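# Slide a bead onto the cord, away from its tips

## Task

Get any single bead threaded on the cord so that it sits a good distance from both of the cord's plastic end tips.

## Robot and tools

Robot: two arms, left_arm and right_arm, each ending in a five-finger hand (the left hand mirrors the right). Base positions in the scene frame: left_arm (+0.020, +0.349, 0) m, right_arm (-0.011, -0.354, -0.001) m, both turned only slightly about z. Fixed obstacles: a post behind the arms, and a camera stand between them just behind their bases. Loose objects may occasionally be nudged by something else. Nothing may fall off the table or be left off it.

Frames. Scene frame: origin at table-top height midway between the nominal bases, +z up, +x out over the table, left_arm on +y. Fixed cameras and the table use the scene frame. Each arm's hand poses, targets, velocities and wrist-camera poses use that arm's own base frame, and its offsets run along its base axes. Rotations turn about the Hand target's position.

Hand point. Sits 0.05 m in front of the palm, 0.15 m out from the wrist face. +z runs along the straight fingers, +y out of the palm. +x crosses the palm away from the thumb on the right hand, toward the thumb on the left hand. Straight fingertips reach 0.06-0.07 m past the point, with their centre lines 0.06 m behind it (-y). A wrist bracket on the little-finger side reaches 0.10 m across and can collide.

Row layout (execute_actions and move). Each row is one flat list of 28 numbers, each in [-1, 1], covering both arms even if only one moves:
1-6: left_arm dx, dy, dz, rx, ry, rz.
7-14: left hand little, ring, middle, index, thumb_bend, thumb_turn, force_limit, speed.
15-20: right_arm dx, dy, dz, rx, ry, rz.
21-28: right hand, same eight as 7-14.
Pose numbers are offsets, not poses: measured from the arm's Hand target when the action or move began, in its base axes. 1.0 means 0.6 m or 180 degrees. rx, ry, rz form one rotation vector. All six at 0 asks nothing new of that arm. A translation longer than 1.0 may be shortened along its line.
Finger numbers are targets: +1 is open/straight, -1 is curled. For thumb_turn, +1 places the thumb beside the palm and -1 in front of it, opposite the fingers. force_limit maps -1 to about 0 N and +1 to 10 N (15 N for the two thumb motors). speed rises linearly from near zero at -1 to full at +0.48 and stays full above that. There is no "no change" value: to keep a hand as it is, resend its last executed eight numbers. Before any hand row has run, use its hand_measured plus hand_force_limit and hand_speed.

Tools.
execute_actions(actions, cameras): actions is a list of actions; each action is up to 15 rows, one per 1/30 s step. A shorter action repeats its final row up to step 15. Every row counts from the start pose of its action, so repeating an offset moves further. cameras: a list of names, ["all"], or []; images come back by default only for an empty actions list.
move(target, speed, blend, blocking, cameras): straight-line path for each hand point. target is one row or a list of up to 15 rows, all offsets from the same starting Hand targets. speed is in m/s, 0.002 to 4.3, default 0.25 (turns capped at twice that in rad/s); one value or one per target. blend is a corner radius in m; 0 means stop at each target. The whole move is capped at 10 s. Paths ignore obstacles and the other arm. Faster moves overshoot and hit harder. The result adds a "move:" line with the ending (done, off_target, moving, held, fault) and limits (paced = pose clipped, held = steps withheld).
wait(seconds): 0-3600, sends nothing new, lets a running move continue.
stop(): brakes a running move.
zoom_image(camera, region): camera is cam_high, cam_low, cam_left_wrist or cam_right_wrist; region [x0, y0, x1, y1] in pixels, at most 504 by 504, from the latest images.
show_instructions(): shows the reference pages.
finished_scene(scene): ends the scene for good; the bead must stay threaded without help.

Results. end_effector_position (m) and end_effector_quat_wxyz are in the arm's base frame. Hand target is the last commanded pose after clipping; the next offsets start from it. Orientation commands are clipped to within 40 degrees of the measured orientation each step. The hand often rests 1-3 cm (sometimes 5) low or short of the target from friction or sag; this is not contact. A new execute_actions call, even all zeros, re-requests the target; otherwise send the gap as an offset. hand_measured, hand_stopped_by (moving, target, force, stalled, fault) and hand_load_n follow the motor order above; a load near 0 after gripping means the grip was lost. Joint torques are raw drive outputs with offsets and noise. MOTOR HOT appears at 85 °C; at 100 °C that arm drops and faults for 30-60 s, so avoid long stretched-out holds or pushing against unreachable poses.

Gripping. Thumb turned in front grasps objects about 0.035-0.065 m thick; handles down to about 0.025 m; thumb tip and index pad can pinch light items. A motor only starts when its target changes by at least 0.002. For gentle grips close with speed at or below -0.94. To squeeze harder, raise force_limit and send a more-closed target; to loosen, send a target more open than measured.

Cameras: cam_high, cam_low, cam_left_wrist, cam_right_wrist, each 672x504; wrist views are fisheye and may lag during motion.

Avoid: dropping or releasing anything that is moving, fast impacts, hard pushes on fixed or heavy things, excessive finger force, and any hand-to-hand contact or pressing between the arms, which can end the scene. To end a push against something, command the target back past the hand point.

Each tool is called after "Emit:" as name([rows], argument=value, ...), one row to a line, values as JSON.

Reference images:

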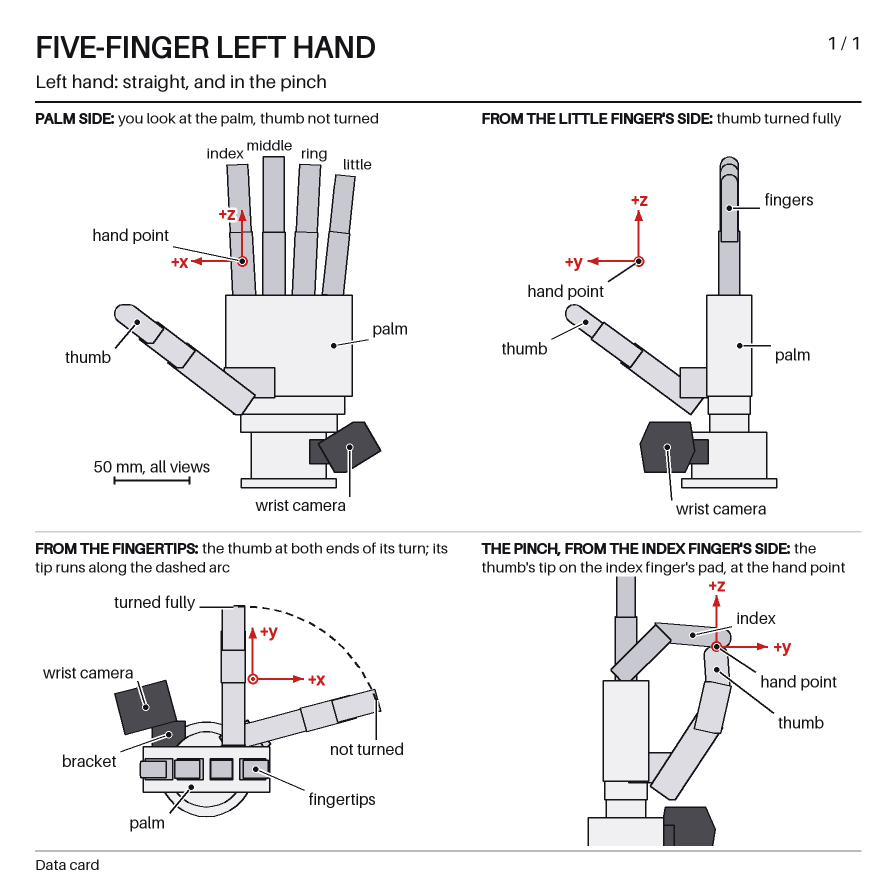

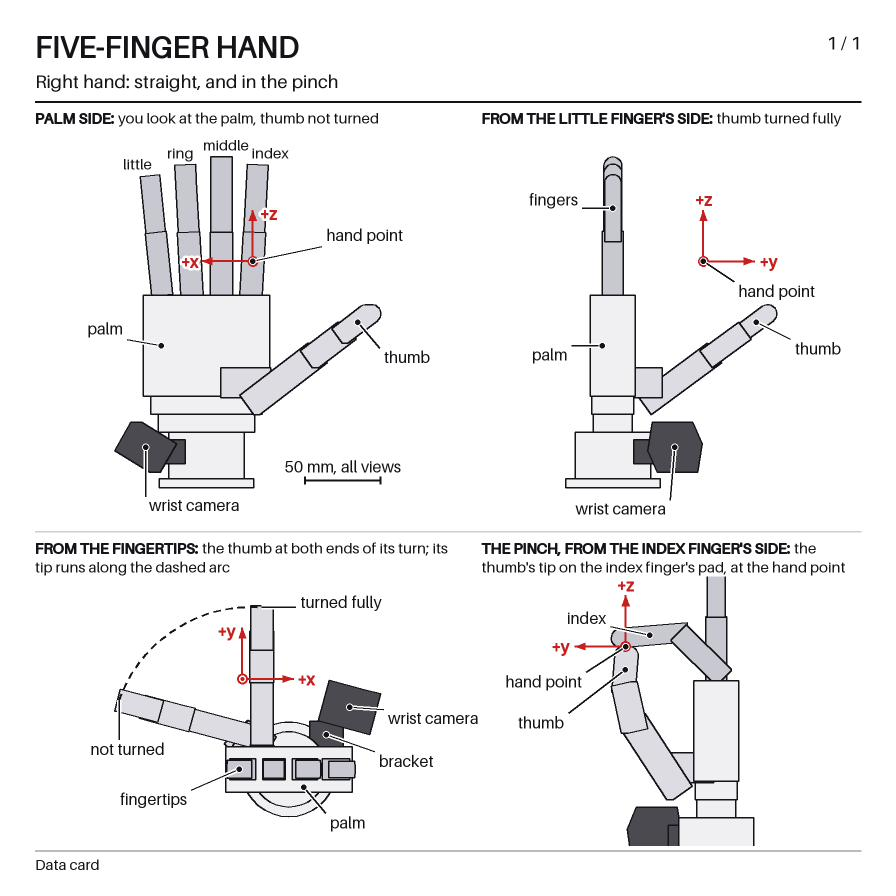

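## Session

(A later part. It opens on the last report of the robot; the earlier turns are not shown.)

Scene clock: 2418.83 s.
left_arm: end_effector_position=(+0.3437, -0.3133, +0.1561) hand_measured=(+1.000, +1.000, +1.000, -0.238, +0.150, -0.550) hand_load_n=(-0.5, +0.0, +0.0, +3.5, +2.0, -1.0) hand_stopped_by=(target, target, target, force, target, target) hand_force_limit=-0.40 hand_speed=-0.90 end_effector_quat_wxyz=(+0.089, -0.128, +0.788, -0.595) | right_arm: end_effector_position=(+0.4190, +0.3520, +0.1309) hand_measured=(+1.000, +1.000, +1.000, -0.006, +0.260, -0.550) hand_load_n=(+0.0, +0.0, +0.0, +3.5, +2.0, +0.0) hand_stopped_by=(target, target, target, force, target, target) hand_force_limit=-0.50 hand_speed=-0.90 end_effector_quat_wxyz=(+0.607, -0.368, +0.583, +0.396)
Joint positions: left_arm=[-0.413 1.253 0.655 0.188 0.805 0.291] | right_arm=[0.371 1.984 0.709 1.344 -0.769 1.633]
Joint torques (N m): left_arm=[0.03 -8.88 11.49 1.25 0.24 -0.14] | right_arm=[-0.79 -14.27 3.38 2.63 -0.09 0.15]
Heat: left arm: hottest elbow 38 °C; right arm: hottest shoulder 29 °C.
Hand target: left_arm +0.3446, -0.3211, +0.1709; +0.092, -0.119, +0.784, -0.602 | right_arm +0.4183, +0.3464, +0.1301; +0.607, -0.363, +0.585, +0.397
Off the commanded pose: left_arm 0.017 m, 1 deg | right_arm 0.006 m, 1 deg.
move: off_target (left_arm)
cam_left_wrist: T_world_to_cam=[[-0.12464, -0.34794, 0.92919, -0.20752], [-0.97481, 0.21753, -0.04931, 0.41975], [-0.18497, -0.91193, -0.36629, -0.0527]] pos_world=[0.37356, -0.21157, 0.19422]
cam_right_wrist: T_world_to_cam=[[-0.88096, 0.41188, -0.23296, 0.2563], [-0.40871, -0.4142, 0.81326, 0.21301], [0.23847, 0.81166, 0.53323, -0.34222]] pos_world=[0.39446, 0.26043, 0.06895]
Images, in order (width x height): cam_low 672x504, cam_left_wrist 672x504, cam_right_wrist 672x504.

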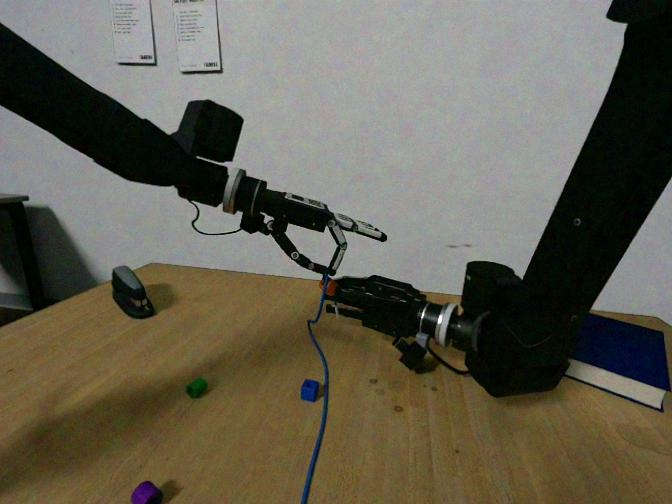

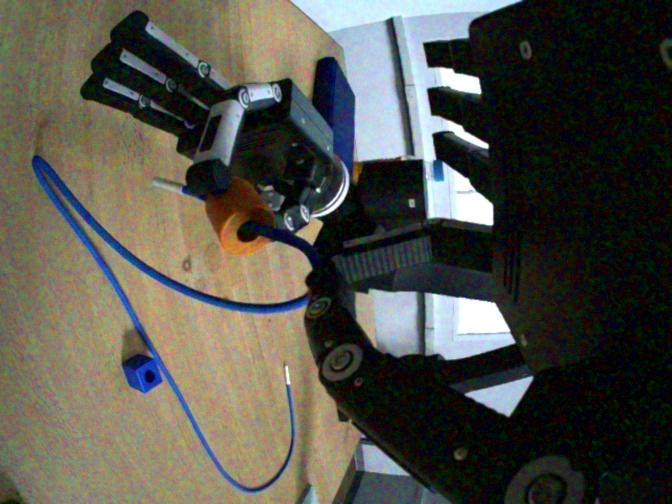

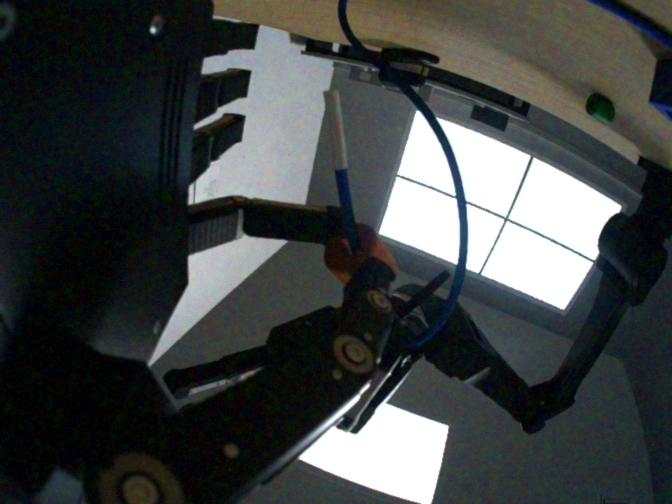

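Emit:
move(target=[0,0,0,0,0,0, 1,1,1,-0.35,0.15,-0.55,-0.4,-0.9, 0.01,0.005,0,-0.0469,-0.1006,-0.0058, 1,1,1,-0.15,0.26,-0.55,-0.5,-0.9], speed=0.05, cameras=["cam_left_wrist","cam_low","cam_right_wrist"])

Emit:
zoom_image(camera="cam_left_wrist", region=[80, 160, 380, 340])

Emit:
zoom_image(camera="cam_low", region=[260, 180, 400, 360])

Scene clock: 2435.03 s.
left_arm: end_effector_position=(+0.3437, -0.3133, +0.1561) hand_measured=(+1.000, +1.000, +1.000, -0.238, +0.150, -0.550) hand_load_n=(+0.0, +0.0, +0.0, +3.5, +2.0, -1.0) hand_stopped_by=(target, target, target, force, target, target) hand_force_limit=-0.40 hand_speed=-0.90 end_effector_quat_wxyz=(+0.089, -0.128, +0.788, -0.595) | right_arm: end_effector_position=(+0.4164, +0.3522, +0.1211) hand_measured=(+1.000, +1.000, +1.000, -0.006, +0.260, -0.550) hand_load_n=(+0.0, +0.0, +0.0, +3.0, +2.0, +0.0) hand_stopped_by=(target, target, target, force, target, target) hand_force_limit=-0.50 hand_speed=-0.90 end_effector_quat_wxyz=(+0.658, -0.458, +0.521, +0.294)
Joint positions: left_arm=[-0.413 1.253 0.655 0.188 0.805 0.291] | right_arm=[0.36 1.942 0.709 1.286 -0.781 1.308]
Joint torques (N m): left_arm=[0.03 -9 11.51 1.21 0.24 -0.13] | right_arm=[-1.08 -15.44 5.91 1.62 -0.11 -0.07]
Heat: left arm: hottest elbow 38 °C; right arm: hottest shoulder 29 °C.
Hand target: left_arm +0.3446, -0.3211, +0.1709; +0.092, -0.119, +0.784, -0.602 | right_arm +0.4242, +0.3495, +0.1300; +0.667, -0.459, +0.513, +0.285
Off the commanded pose: left_arm 0.017 m, 1 deg | right_arm 0.012 m, 2 deg.
move: off_target (right_arm)
cam_left_wrist: T_world_to_cam=[[-0.12464, -0.34794, 0.92919, -0.20752], [-0.97481, 0.21753, -0.04931, 0.41975], [-0.18497, -0.91193, -0.36629, -0.0527]] pos_world=[0.37356, -0.21157, 0.19422]
cam_right_wrist: T_world_to_cam=[[-0.76871, 0.36877, -0.52258, 0.25512], [-0.63032, -0.29811, 0.71682, 0.2831], [0.10856, 0.88042, 0.46161, -0.29796]] pos_world=[0.40691, 0.25264, 0.06793]
Images, in order (width x height): cam_low 672x504, cam_left_wrist 672x504, cam_right_wrist 672x504.

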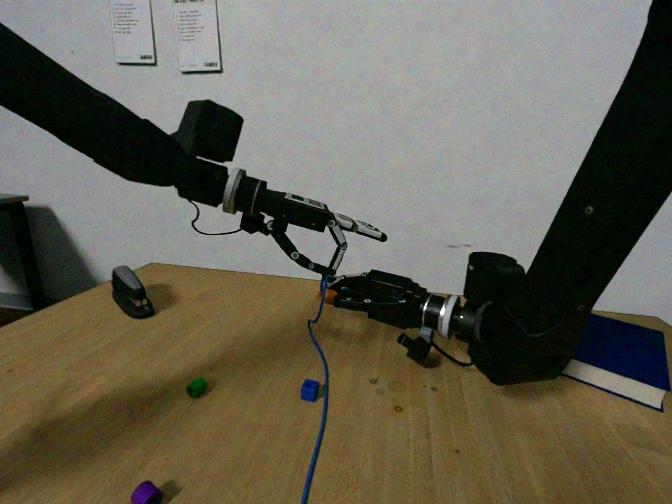

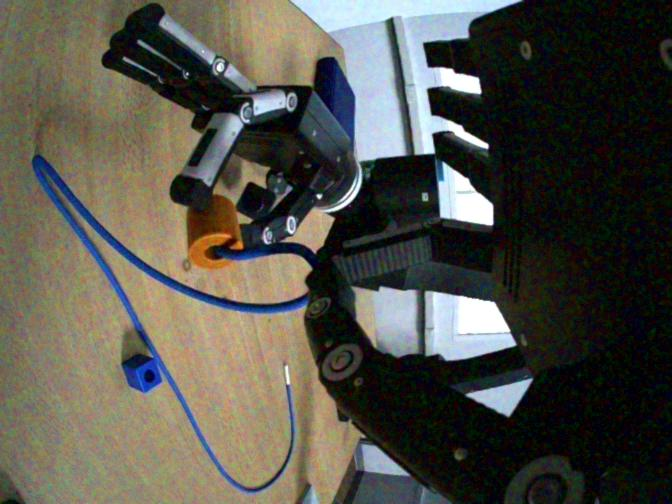

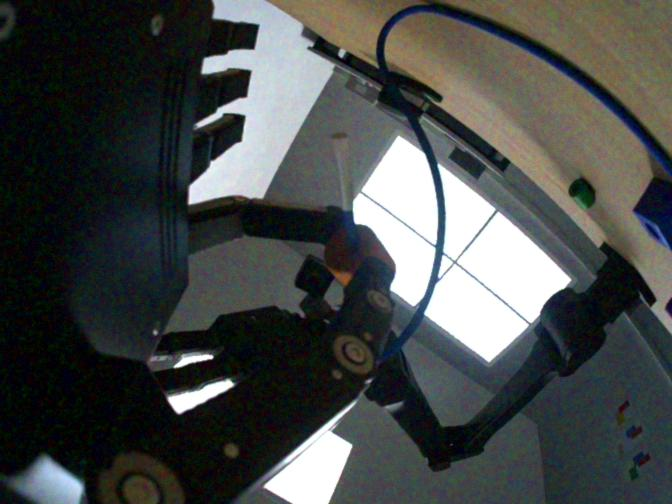

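Scaled by 1.680 from the camera's image (finer frame: 960x720).

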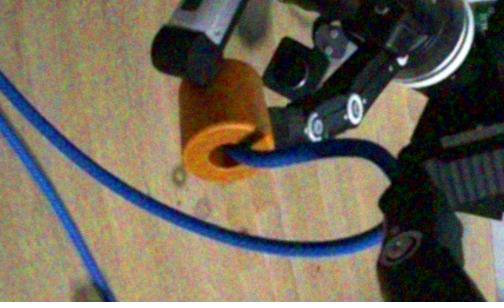

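Scaled by 2.800 from the camera's image (finer frame: 960x720).

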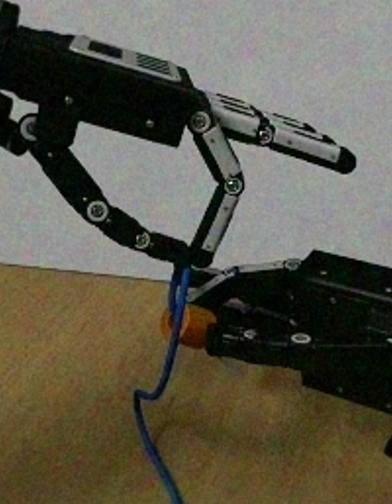

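Emit:
move(target=[0,0,0,-0.0628,-0.03,0.0445, 1,1,1,-0.35,0.15,-0.55,-0.4,-0.9, 0,0,0,0,0,0, 1,1,1,-0.15,0.26,-0.55,-0.5,-0.9], speed=0.05, cameras=["cam_left_wrist","cam_low"])

Emit:
zoom_image(camera="cam_left_wrist", region=[80, 160, 380, 340])

Emit:
zoom_image(camera="cam_low", region=[260, 180, 400, 360])

Scene clock: 2448.70 s.
left_arm: end_effector_position=(+0.3482, -0.3151, +0.1746) hand_measured=(+1.000, +1.000, +1.000, -0.238, +0.150, -0.550) hand_load_n=(+0.0, +0.0, +0.0, +3.5, +2.0, -1.0) hand_stopped_by=(target, target, target, force, target, target) hand_force_limit=-0.40 hand_speed=-0.90 end_effector_quat_wxyz=(+0.166, -0.155, +0.706, -0.671) | right_arm: end_effector_position=(+0.4163, +0.3523, +0.1210) hand_measured=(+1.000, +1.000, +1.000, -0.006, +0.260, -0.550) hand_load_n=(+0.0, +0.0, +0.0, +3.5, +2.0, -0.5) hand_stopped_by=(target, target, target, force, target, target) hand_force_limit=-0.50 hand_speed=-0.90 end_effector_quat_wxyz=(+0.658, -0.458, +0.521, +0.294)
Joint positions: left_arm=[-0.422 1.249 0.49 0.702 0.689 0.063] | right_arm=[0.36 1.942 0.709 1.286 -0.781 1.307]
Joint torques (N m): left_arm=[-0.03 -5.83 8.62 2.35 0.05 -0.14] | right_arm=[-0.97 -15.62 5.98 1.69 -0.11 -0.07]
Heat: left arm: hottest elbow 38 °C; right arm: hottest shoulder 29 °C.
Hand target: left_arm +0.3446, -0.3211, +0.1710; +0.159, -0.153, +0.706, -0.673 | right_arm +0.4243, +0.3495, +0.1300; +0.667, -0.459, +0.513, +0.285
Off the commanded pose: left_arm 0.008 m, 1 deg | right_arm 0.012 m, 2 deg.
move: done
cam_left_wrist: T_world_to_cam=[[-0.20522, -0.17739, 0.96251, -0.14881], [-0.9786, 0.05252, -0.19897, 0.40081], [-0.01526, -0.98274, -0.18437, -0.15997]] pos_world=[0.35926, -0.20466, 0.19349]
Images, in order (width x height): cam_low 672x504, cam_left_wrist 672x504.

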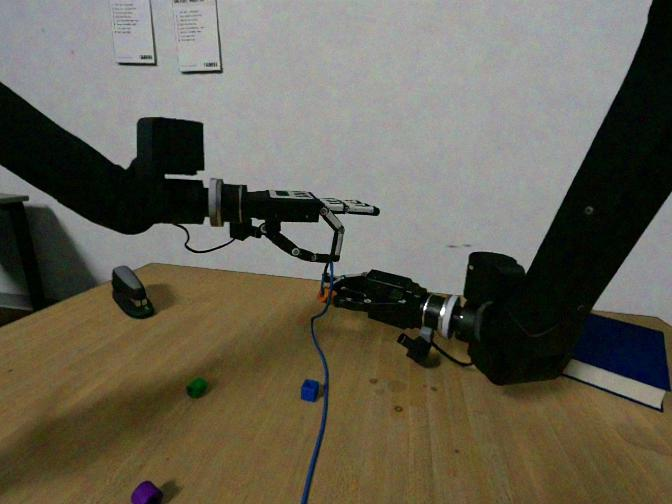

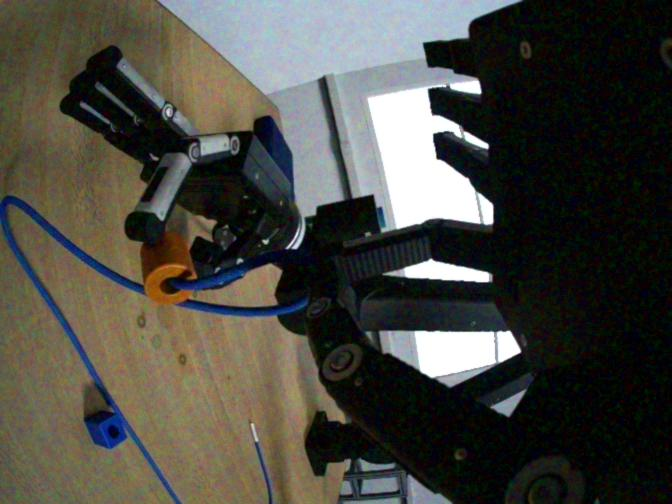

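Scaled by 1.680 from the camera's image (finer frame: 960x720).

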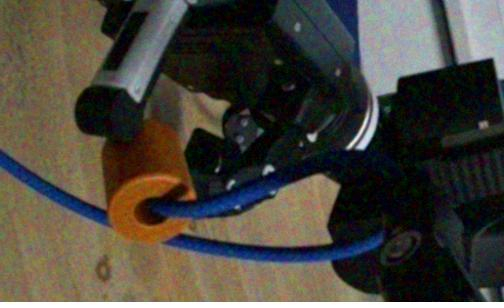

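Scaled by 2.800 from the camera's image (finer frame: 960x720).

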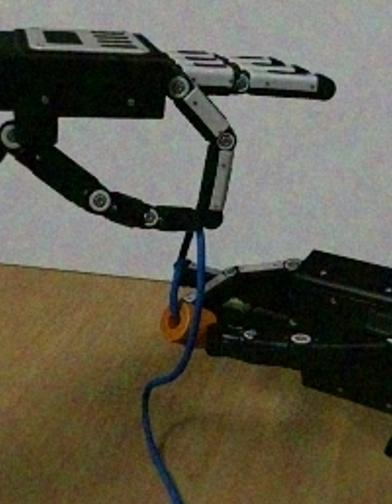

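Emit:
move(target=[0,0,-0.0333,-0.0628,-0.03,0.0445, 1,1,1,-0.35,0.15,-0.55,-0.4,-0.9, 0,0,0,0,0,0, 1,1,1,-0.15,0.26,-0.55,-0.5,-0.9], speed=0.05, cameras=["cam_left_wrist","cam_low","cam_right_wrist"])

Emit:
zoom_image(camera="cam_left_wrist", region=[60, 160, 360, 340])

Emit:
zoom_image(camera="cam_low", region=[260, 180, 400, 360])

Scene clock: 2461.07 s.
left_arm: end_effector_position=(+0.3495, -0.3159, +0.1555) hand_measured=(+1.000, +1.000, +1.000, -0.238, +0.150, -0.550) hand_load_n=(+0.0, +0.0, +0.0, +3.0, +2.0, -1.0) hand_stopped_by=(target, target, target, force, target, target) hand_force_limit=-0.40 hand_speed=-0.90 end_effector_quat_wxyz=(-0.231, +0.185, -0.615, +0.731) | right_arm: end_effector_position=(+0.4163, +0.3523, +0.1211) hand_measured=(+1.000, +1.000, +1.000, -0.006, +0.260, -0.550) hand_load_n=(+0.0, +0.5, +0.0, +3.0, +2.5, +0.0) hand_stopped_by=(target, target, target, force, target, target) hand_force_limit=-0.50 hand_speed=-0.90 end_effector_quat_wxyz=(+0.658, -0.458, +0.521, +0.294)
Joint positions: left_arm=[-0.468 1.492 0.352 1.341 0.495 -0.083] | right_arm=[0.36 1.942 0.709 1.286 -0.781 1.307]
Joint torques (N m): left_arm=[0.15 -6.48 5.61 2.24 -0.05 -0.14] | right_arm=[-0.91 -15.5 5.9 1.66 -0.11 -0.08]
Heat: left arm: hottest elbow 39 °C; right arm: hottest elbow 30 °C.
Hand target: left_arm +0.3445, -0.3211, +0.1509; -0.223, +0.185, -0.616, +0.733 | right_arm +0.4243, +0.3495, +0.1302; +0.667, -0.459, +0.513, +0.285
Off the commanded pose: left_arm 0.008 m, 1 deg | right_arm 0.012 m, 2 deg.
move: done
cam_left_wrist: T_world_to_cam=[[-0.28787, -0.02113, 0.95744, -0.05128], [-0.94864, -0.13068, -0.28811, 0.34394], [0.13121, -0.9912, 0.01758, -0.24948]] pos_world=[0.34425, -0.20342, 0.15258]
cam_right_wrist: T_world_to_cam=[[-0.76773, 0.36863, -0.52413, 0.25492], [-0.63163, -0.29763, 0.71587, 0.28351], [0.10789, 0.88064, 0.46133, -0.29777]] pos_world=[0.4069, 0.25264, 0.06803]
Images, in order (width x height): cam_low 672x504, cam_left_wrist 672x504, cam_right_wrist 672x504.

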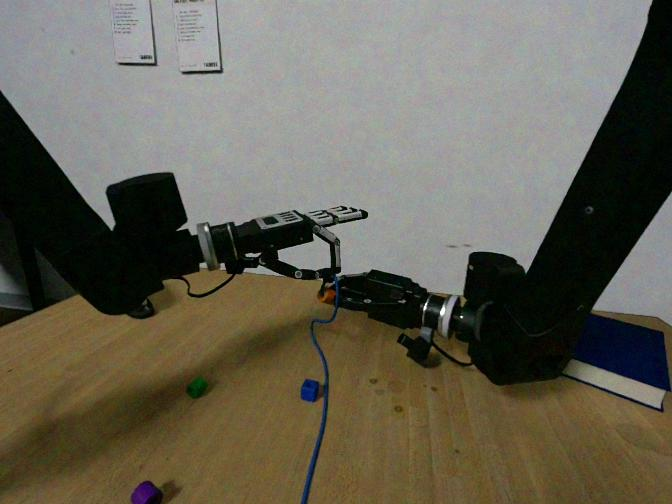

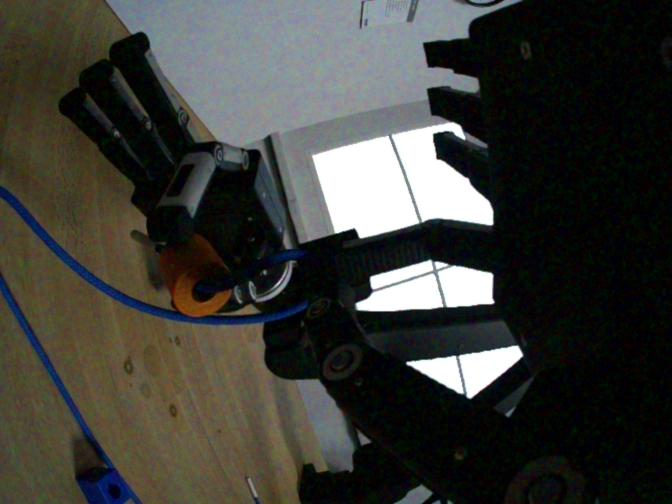

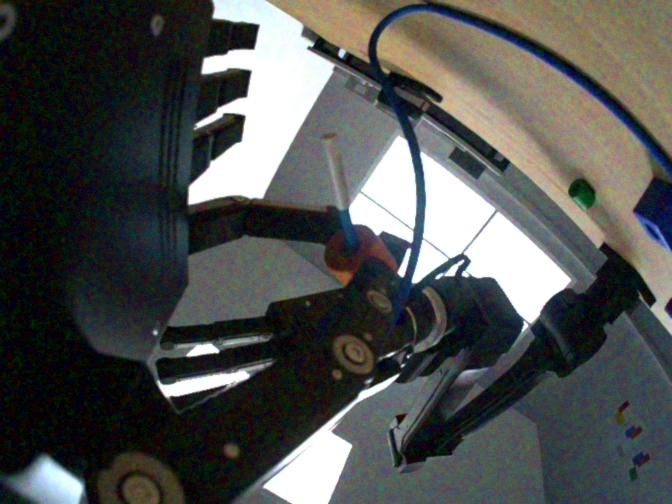

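Scaled by 1.680 from the camera's image (finer frame: 960x720).

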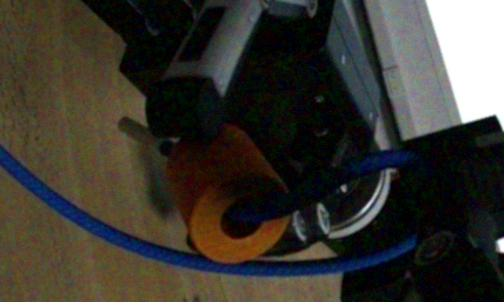

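Scaled by 2.800 from the camera's image (finer frame: 960x720).

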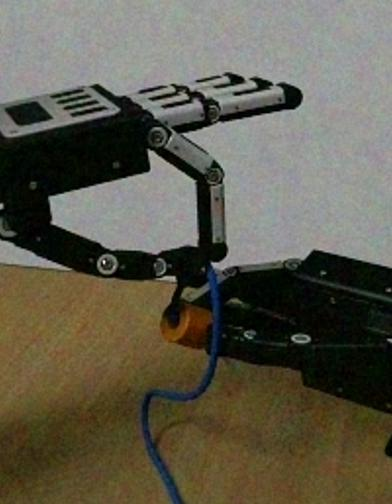

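Emit:
move(target=[0,0,0,0,0,0, 1,1,1,-0.35,0.15,-0.55,-0.4,-0.9, 0.0,0,0.0167,-0.0586,-0.1257,-0.0072, 1,1,1,-0.15,0.26,-0.55,-0.5,-0.9], speed=0.05, cameras=["cam_left_wrist","cam_low","cam_right_wrist"])

Emit:
zoom_image(camera="cam_left_wrist", region=[60, 160, 360, 340])

Emit:
zoom_image(camera="cam_low", region=[260, 180, 400, 360])

Scene clock: 2478.23 s.
left_arm: end_effector_position=(+0.3495, -0.3159, +0.1555) hand_measured=(+1.000, +1.000, +1.000, -0.238, +0.150, -0.550) hand_load_n=(+0.0, +0.0, +0.0, +3.0, +2.0, -0.5) hand_stopped_by=(target, target, target, force, target, target) hand_force_limit=-0.40 hand_speed=-0.90 end_effector_quat_wxyz=(-0.231, +0.186, -0.614, +0.731) | right_arm: end_effector_position=(+0.4199, +0.3523, +0.1334) hand_measured=(+1.000, +1.000, +1.000, -0.006, +0.260, -0.550) hand_load_n=(+0.0, +0.0, +0.0, +3.5, +2.0, +0.0) hand_stopped_by=(target, target, target, force, target, target) hand_force_limit=-0.50 hand_speed=-0.90 end_effector_quat_wxyz=(+0.708, -0.559, +0.406, +0.143)
Joint positions: left_arm=[-0.468 1.492 0.352 1.341 0.495 -0.084] | right_arm=[0.357 1.82 0.709 1.173 -0.783 0.871]
Joint torques (N m): left_arm=[0.15 -6.3 5.65 2.3 -0.03 -0.14] | right_arm=[-0.73 -14.97 6.19 1.63 -0.01 -0.1]
Heat: left arm: hottest elbow 37 °C; right arm: hottest elbow 30 °C.
Hand target: left_arm +0.3445, -0.3211, +0.1509; -0.222, +0.185, -0.616, +0.733 | right_arm +0.4243, +0.3494, +0.1400; +0.713, -0.559, +0.402, +0.134
Off the commanded pose: left_arm 0.009 m, 1 deg | right_arm 0.009 m, 1 deg.
move: done
cam_left_wrist: T_world_to_cam=[[-0.28731, -0.02073, 0.95761, -0.05146], [-0.94882, -0.13068, -0.2875, 0.34382], [0.1311, -0.99121, 0.01787, -0.24948]] pos_world=[0.34415, -0.20342, 0.15258]
cam_right_wrist: T_world_to_cam=[[-0.48266, 0.25687, -0.83729, 0.22552], [-0.87517, -0.17803, 0.44987, 0.37257], [-0.0335, 0.94991, 0.31073, -0.24882]] pos_world=[0.42658, 0.24476, 0.09853]
Images, in order (width x height): cam_low 672x504, cam_left_wrist 672x504, cam_right_wrist 672x504.

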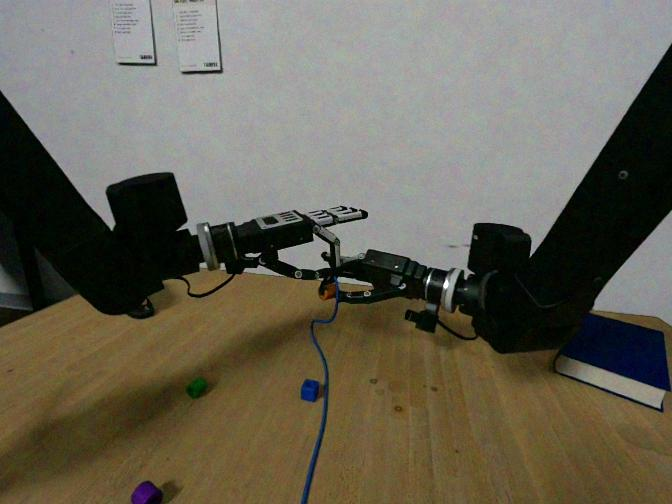

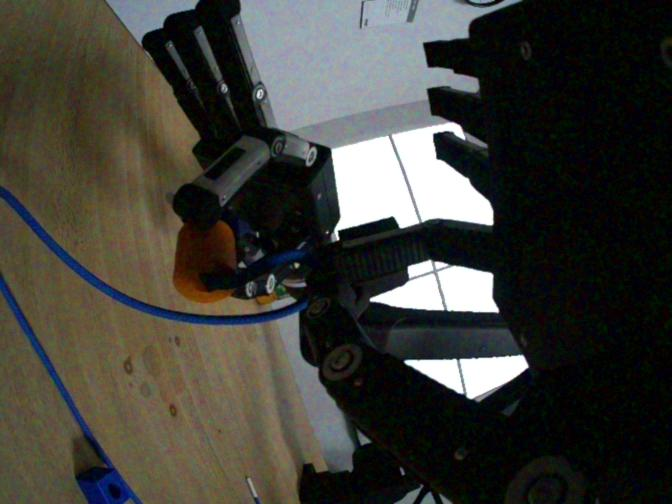

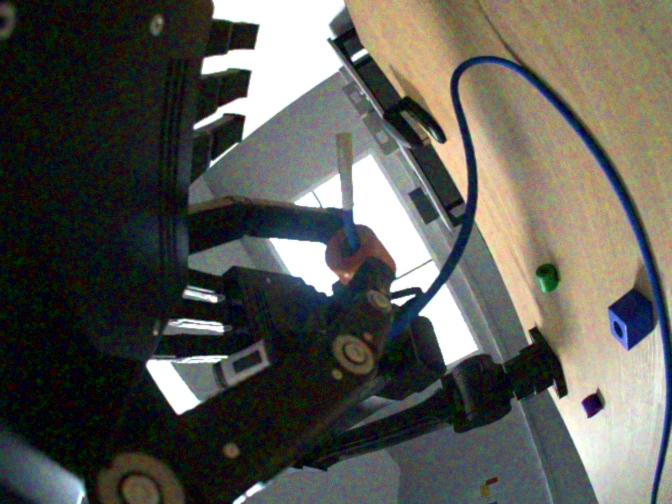

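Scaled by 1.680 from the camera's image (finer frame: 960x720).

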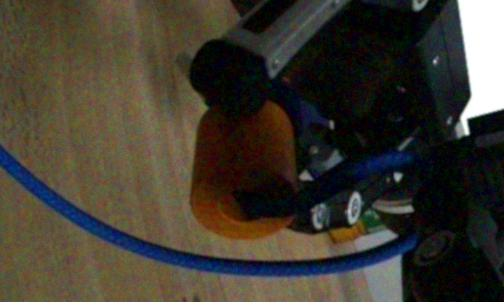

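Scaled by 2.800 from the camera's image (finer frame: 960x720).

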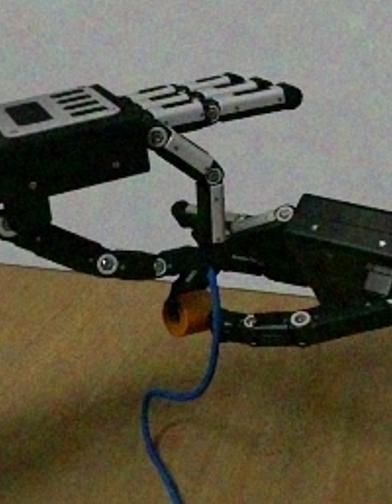

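Emit:
move(target=[0,0,0,0,0,0, 1,1,1,-0.35,0.15,-0.55,-0.4,-0.9, 0.0,0,-0.02,-0.0586,-0.1257,-0.0072, 1,1,1,-0.15,0.26,-0.55,-0.5,-0.9], speed=0.05, cameras=["cam_left_wrist","cam_low","cam_right_wrist"])

Emit:
zoom_image(camera="cam_left_wrist", region=[60, 160, 360, 340])

Emit:
zoom_image(camera="cam_low", region=[260, 180, 400, 360])

Scene clock: 2499.60 s.
left_arm: end_effector_position=(+0.3495, -0.3159, +0.1555) hand_measured=(+1.000, +1.000, +1.000, -0.238, +0.150, -0.550) hand_load_n=(+0.0, +0.0, +0.0, +3.5, +2.5, -1.0) hand_stopped_by=(target, target, target, force, target, target) hand_force_limit=-0.40 hand_speed=-0.90 end_effector_quat_wxyz=(-0.231, +0.186, -0.614, +0.731) | right_arm: end_effector_position=(+0.4317, +0.3465, +0.1274) hand_measured=(+1.000, +1.000, +1.000, -0.006, +0.260, -0.550) hand_load_n=(+0.0, +0.0, +0.0, +3.5, +2.5, +0.0) hand_stopped_by=(target, target, target, force, target, target) hand_force_limit=-0.50 hand_speed=-0.90 end_effector_quat_wxyz=(+0.727, -0.629, +0.275, -0.024)
Joint positions: left_arm=[-0.468 1.492 0.352 1.341 0.495 -0.084] | right_arm=[0.36 1.763 0.698 1.144 -0.765 0.434]
Joint torques (N m): left_arm=[0.09 -6.42 5.57 2.32 -0.05 -0.14] | right_arm=[0.79 -14.27 5.11 1.68 0.11 -0.11]
Motor temperatures (°C): left_arm=[22 33 36 23 24 24] | right_arm=[23 29 30 25 24 26]
Heat: left arm: hottest elbow 36 °C; right arm: hottest elbow 30 °C.
Hand target: left_arm +0.3445, -0.3211, +0.1509; -0.222, +0.185, -0.616, +0.733 | right_arm +0.4244, +0.3494, +0.1281; +0.725, -0.633, +0.271, -0.023
Off the commanded pose: left_arm 0.009 m, 1 deg | right_arm 0.008 m, 1 deg.
move: done
cam_left_wrist: T_world_to_cam=[[-0.28731, -0.02073, 0.95761, -0.05146], [-0.94882, -0.13068, -0.2875, 0.34382], [0.1311, -0.99121, 0.01787, -0.24948]] pos_world=[0.34415, -0.20342, 0.15258]
cam_right_wrist: T_world_to_cam=[[-0.094, 0.10243, -0.99029, 0.13296], [-0.99201, -0.09369, 0.08447, 0.45237], [-0.08413, 0.99032, 0.11042, -0.20763]] pos_world=[0.44378, 0.23438, 0.11638]
Images, in order (width x height): cam_low 672x504, cam_left_wrist 672x504, cam_right_wrist 672x504.

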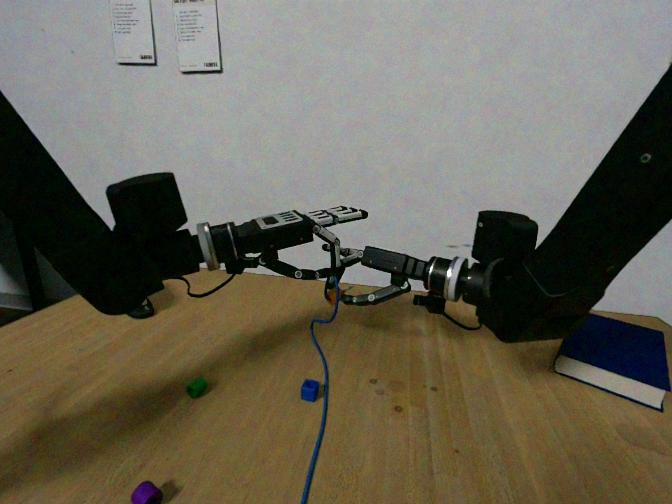

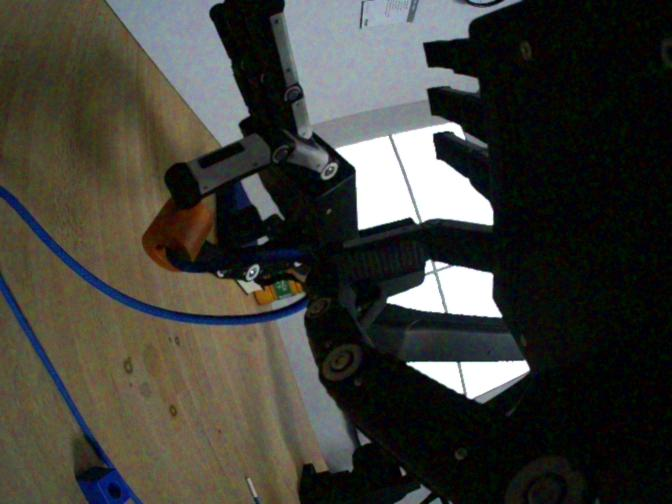

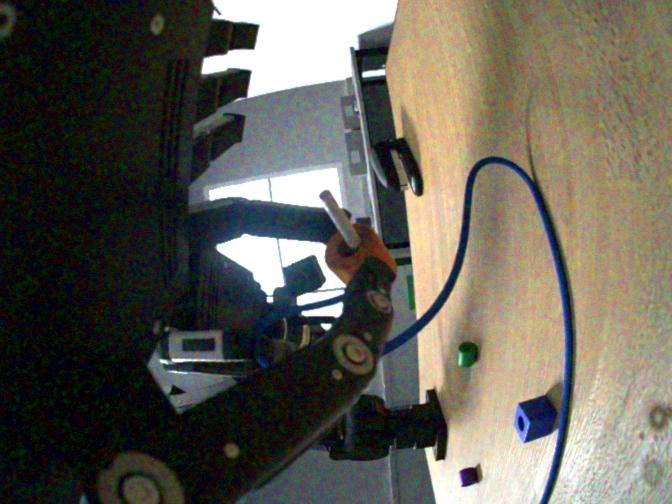

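Scaled by 1.680 from the camera's image (finer frame: 960x720).

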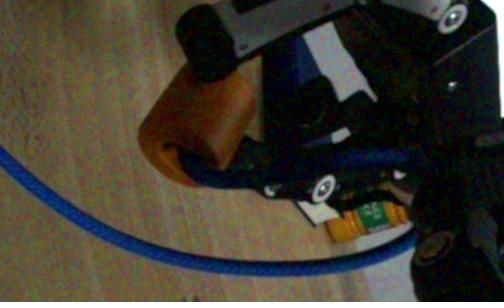

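Scaled by 2.800 from the camera's image (finer frame: 960x720).

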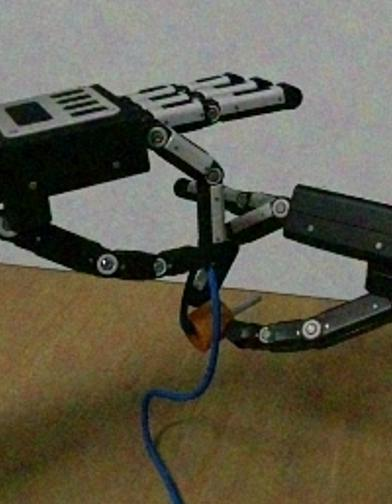

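Emit:
move(target=[0.028,0.005,-0.005,0,0,0, 1,1,1,-0.35,0.15,-0.55,-0.4,-0.9, 0,0,0,0,0,0, 1,1,1,-0.15,0.26,-0.55,-0.5,-0.9], speed=0.04, cameras=["cam_left_wrist","cam_low","cam_right_wrist"])

Emit:
zoom_image(camera="cam_right_wrist", region=[260, 160, 440, 340])

Emit:
zoom_image(camera="cam_low", region=[260, 180, 400, 360])

Emit:
zoom_image(camera="cam_left_wrist", region=[60, 160, 360, 340])

Scene clock: 2518.57 s.
left_arm: end_effector_position=(+0.3489, -0.3186, +0.1428) hand_measured=(+1.000, +1.000, +1.000, -0.238, +0.150, -0.550) hand_load_n=(+0.0, -0.5, +0.0, +3.5, +2.0, -1.0) hand_stopped_by=(target, target, target, force, target, target) hand_force_limit=-0.40 hand_speed=-0.90 end_effector_quat_wxyz=(-0.216, +0.185, -0.623, +0.728) | right_arm: end_effector_position=(+0.4318, +0.3464, +0.1273) hand_measured=(+1.000, +1.000, +1.000, -0.006, +0.260, -0.550) hand_load_n=(-0.5, +0.0, -0.5, +3.5, +2.5, +0.0) hand_stopped_by=(target, target, target, force, target, target) hand_force_limit=-0.50 hand_speed=-0.90 end_effector_quat_wxyz=(+0.727, -0.629, +0.275, -0.025)
Joint positions: left_arm=[-0.463 1.534 0.361 1.352 0.524 -0.091] | right_arm=[0.36 1.763 0.698 1.144 -0.764 0.433]
Joint torques (N m): left_arm=[2.37 -6.77 7.75 2.28 0.08 -0.12] | right_arm=[1.03 -14.45 5.12 1.65 0.11 -0.1]
Heat: left arm: hottest elbow 35 °C; right arm: hottest elbow 30 °C.
Hand target: left_arm +0.3614, -0.3181, +0.1479; -0.223, +0.185, -0.616, +0.733 | right_arm +0.4245, +0.3494, +0.1281; +0.725, -0.633, +0.271, -0.024
Off the commanded pose: left_arm 0.013 m, 1 deg | right_arm 0.008 m, 1 deg.
move: off_target (left_arm)
cam_left_wrist: T_world_to_cam=[[-0.26563, -0.02422, 0.96377, -0.04897], [-0.95822, -0.10334, -0.2667, 0.34835], [0.10606, -0.99435, 0.00424, -0.24213]] pos_world=[0.34647, -0.20595, 0.14112]
cam_right_wrist: T_world_to_cam=[[-0.09268, 0.10191, -0.99047, 0.13254], [-0.99216, -0.09319, 0.08325, 0.45255], [-0.08382, 0.99042, 0.10974, -0.20761]] pos_world=[0.44388, 0.23428, 0.11638]
Images, in order (width x height): cam_low 672x504, cam_left_wrist 672x504, cam_right_wrist 672x504.

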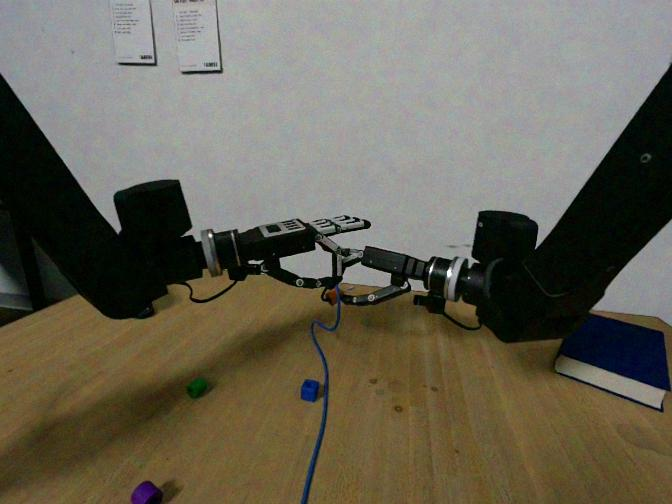

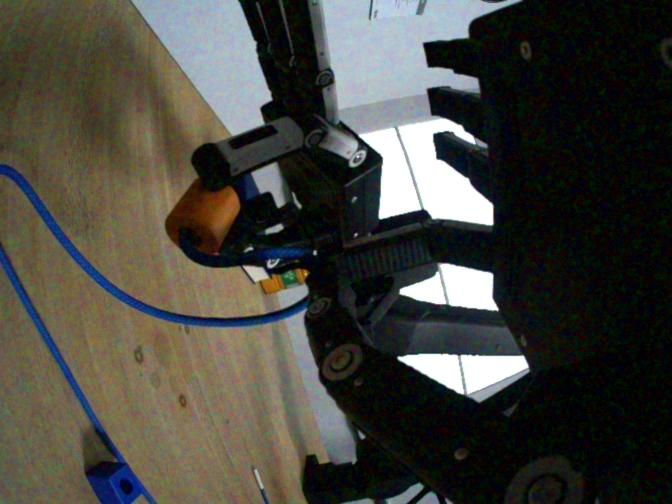

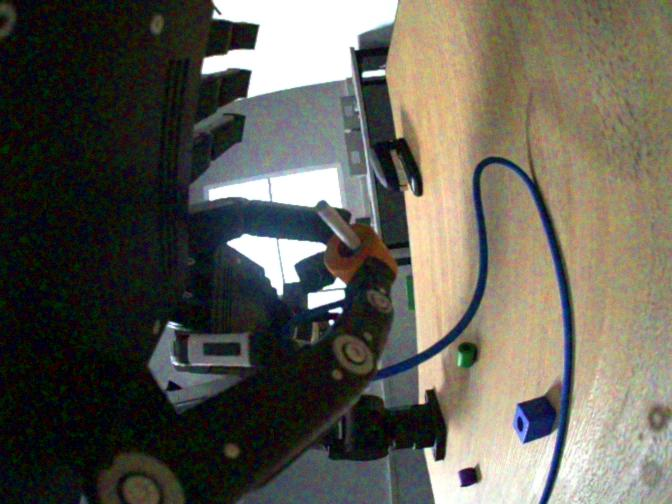

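Scaled by 2.800 from the camera's image (finer frame: 960x720).

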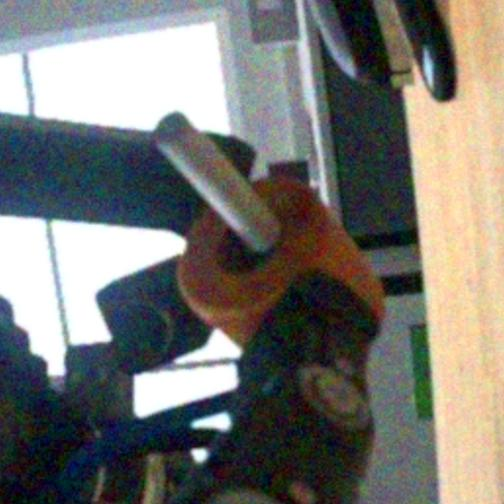

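Scaled by 2.800 from the camera's image (finer frame: 960x720).

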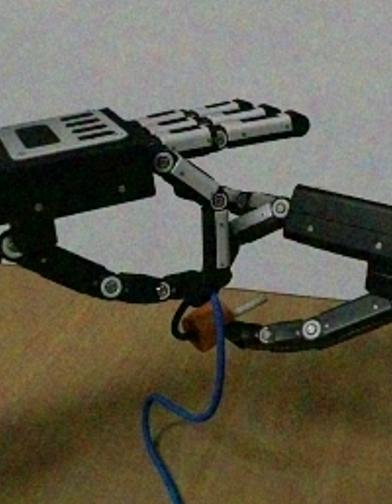

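Scaled by 1.680 from the camera's image (finer frame: 960x720).

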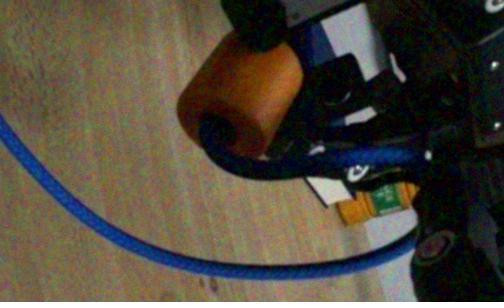

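Emit:
move(target=[-0.02,0,0.01,0,0,0, 1,1,1,-0.35,0.15,-0.55,-0.4,-0.9, 0,0,0,0,0,0, 1,1,1,-0.15,0.26,-0.55,-0.5,-0.9], speed=0.04, cameras=["cam_left_wrist","cam_low","cam_high"])

Emit:
zoom_image(camera="cam_high", region=[250, 130, 410, 290])

Emit:
zoom_image(camera="cam_low", region=[260, 180, 400, 360])

Emit:
zoom_image(camera="cam_left_wrist", region=[150, 0, 450, 340])

Scene clock: 2529.03 s.
left_arm: end_effector_position=(+0.3511, -0.3174, +0.1507) hand_measured=(+1.000, +1.000, +1.000, -0.238, +0.150, -0.550) hand_load_n=(+0.0, +0.0, +0.0, +3.5, +2.0, -0.5) hand_stopped_by=(target, target, target, force, target, target) hand_force_limit=-0.40 hand_speed=-0.90 end_effector_quat_wxyz=(-0.224, +0.185, -0.617, +0.731) | right_arm: end_effector_position=(+0.4318, +0.3464, +0.1273) hand_measured=(+1.000, +1.000, +1.000, -0.006, +0.260, -0.550) hand_load_n=(+0.0, +0.0, +0.0, +3.5, +2.5, +0.0) hand_stopped_by=(target, target, target, force, target, target) hand_force_limit=-0.50 hand_speed=-0.90 end_effector_quat_wxyz=(+0.727, -0.629, +0.275, -0.025)
Joint positions: left_arm=[-0.463 1.517 0.361 1.352 0.511 -0.091] | right_arm=[0.36 1.763 0.698 1.144 -0.764 0.433]
Joint torques (N m): left_arm=[0.91 -8.94 5.52 1.26 -0.05 -0.1] | right_arm=[0.79 -14.39 5.14 1.65 0.11 -0.09]
Heat: left arm: hottest elbow 36 °C; right arm: hottest elbow 30 °C.
Hand target: left_arm +0.3493, -0.3181, +0.1540; -0.223, +0.185, -0.616, +0.733 | right_arm +0.4245, +0.3494, +0.1281; +0.725, -0.633, +0.271, -0.024
Off the commanded pose: left_arm 0.004 m, 0 deg | right_arm 0.008 m, 1 deg.
move: done
cam_left_wrist: T_world_to_cam=[[-0.27927, -0.01811, 0.96004, -0.04874], [-0.95277, -0.11903, -0.2794, 0.34765], [0.11933, -0.99273, 0.01598, -0.24713]] pos_world=[0.34711, -0.20483, 0.14787]
Images, in order (width x height): cam_high 672x504, cam_low 672x504, cam_left_wrist 672x504.

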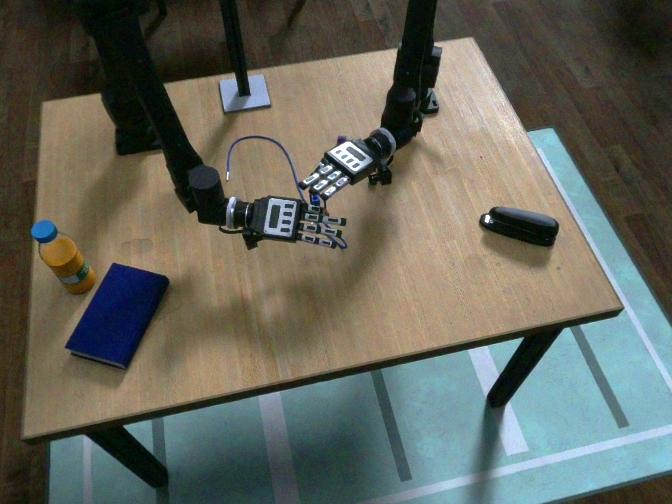

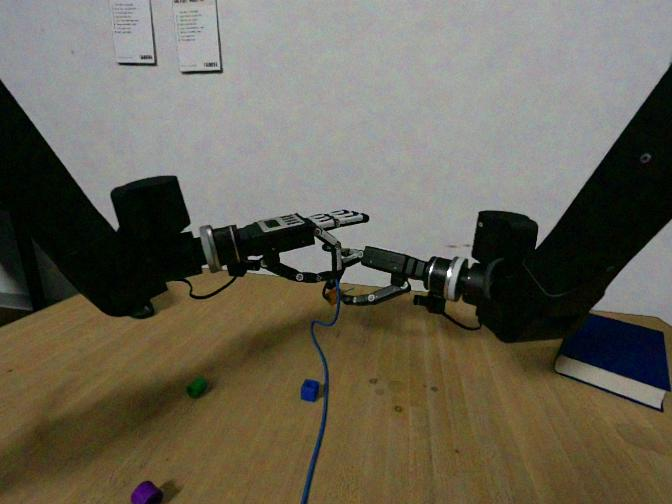

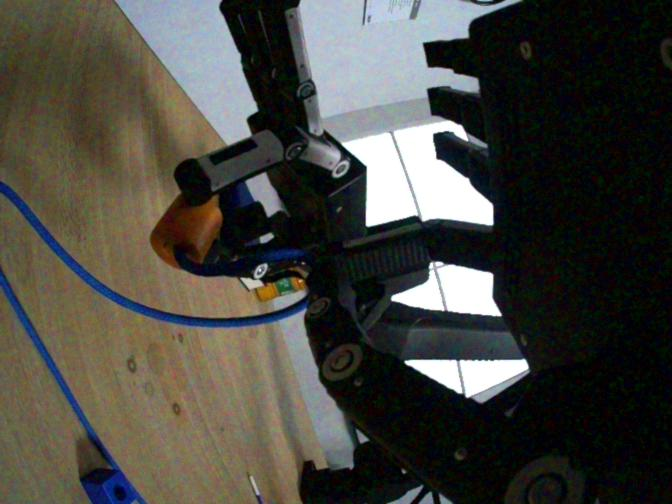

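Scaled by 3.150 from the camera's image (finer frame: 960x720).

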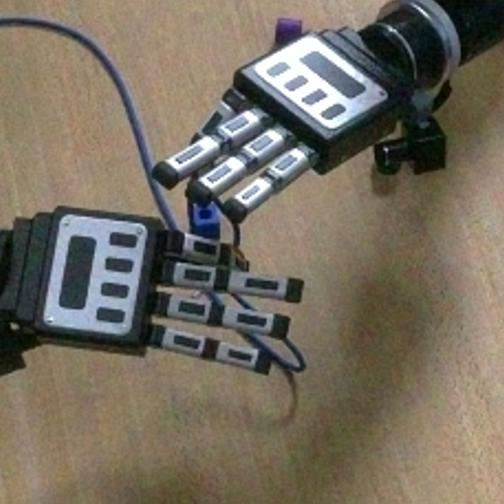

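Scaled by 2.800 from the camera's image (finer frame: 960x720).

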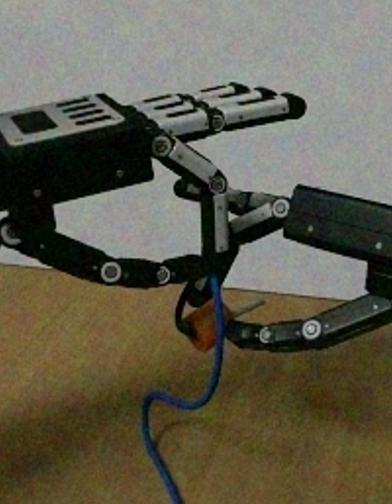

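Scaled by 1.482 from the camera's image (finer frame: 960x720).

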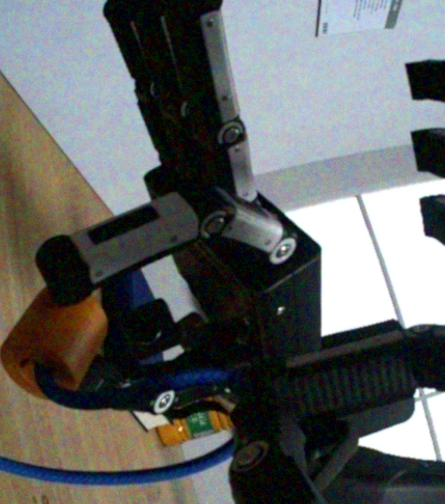

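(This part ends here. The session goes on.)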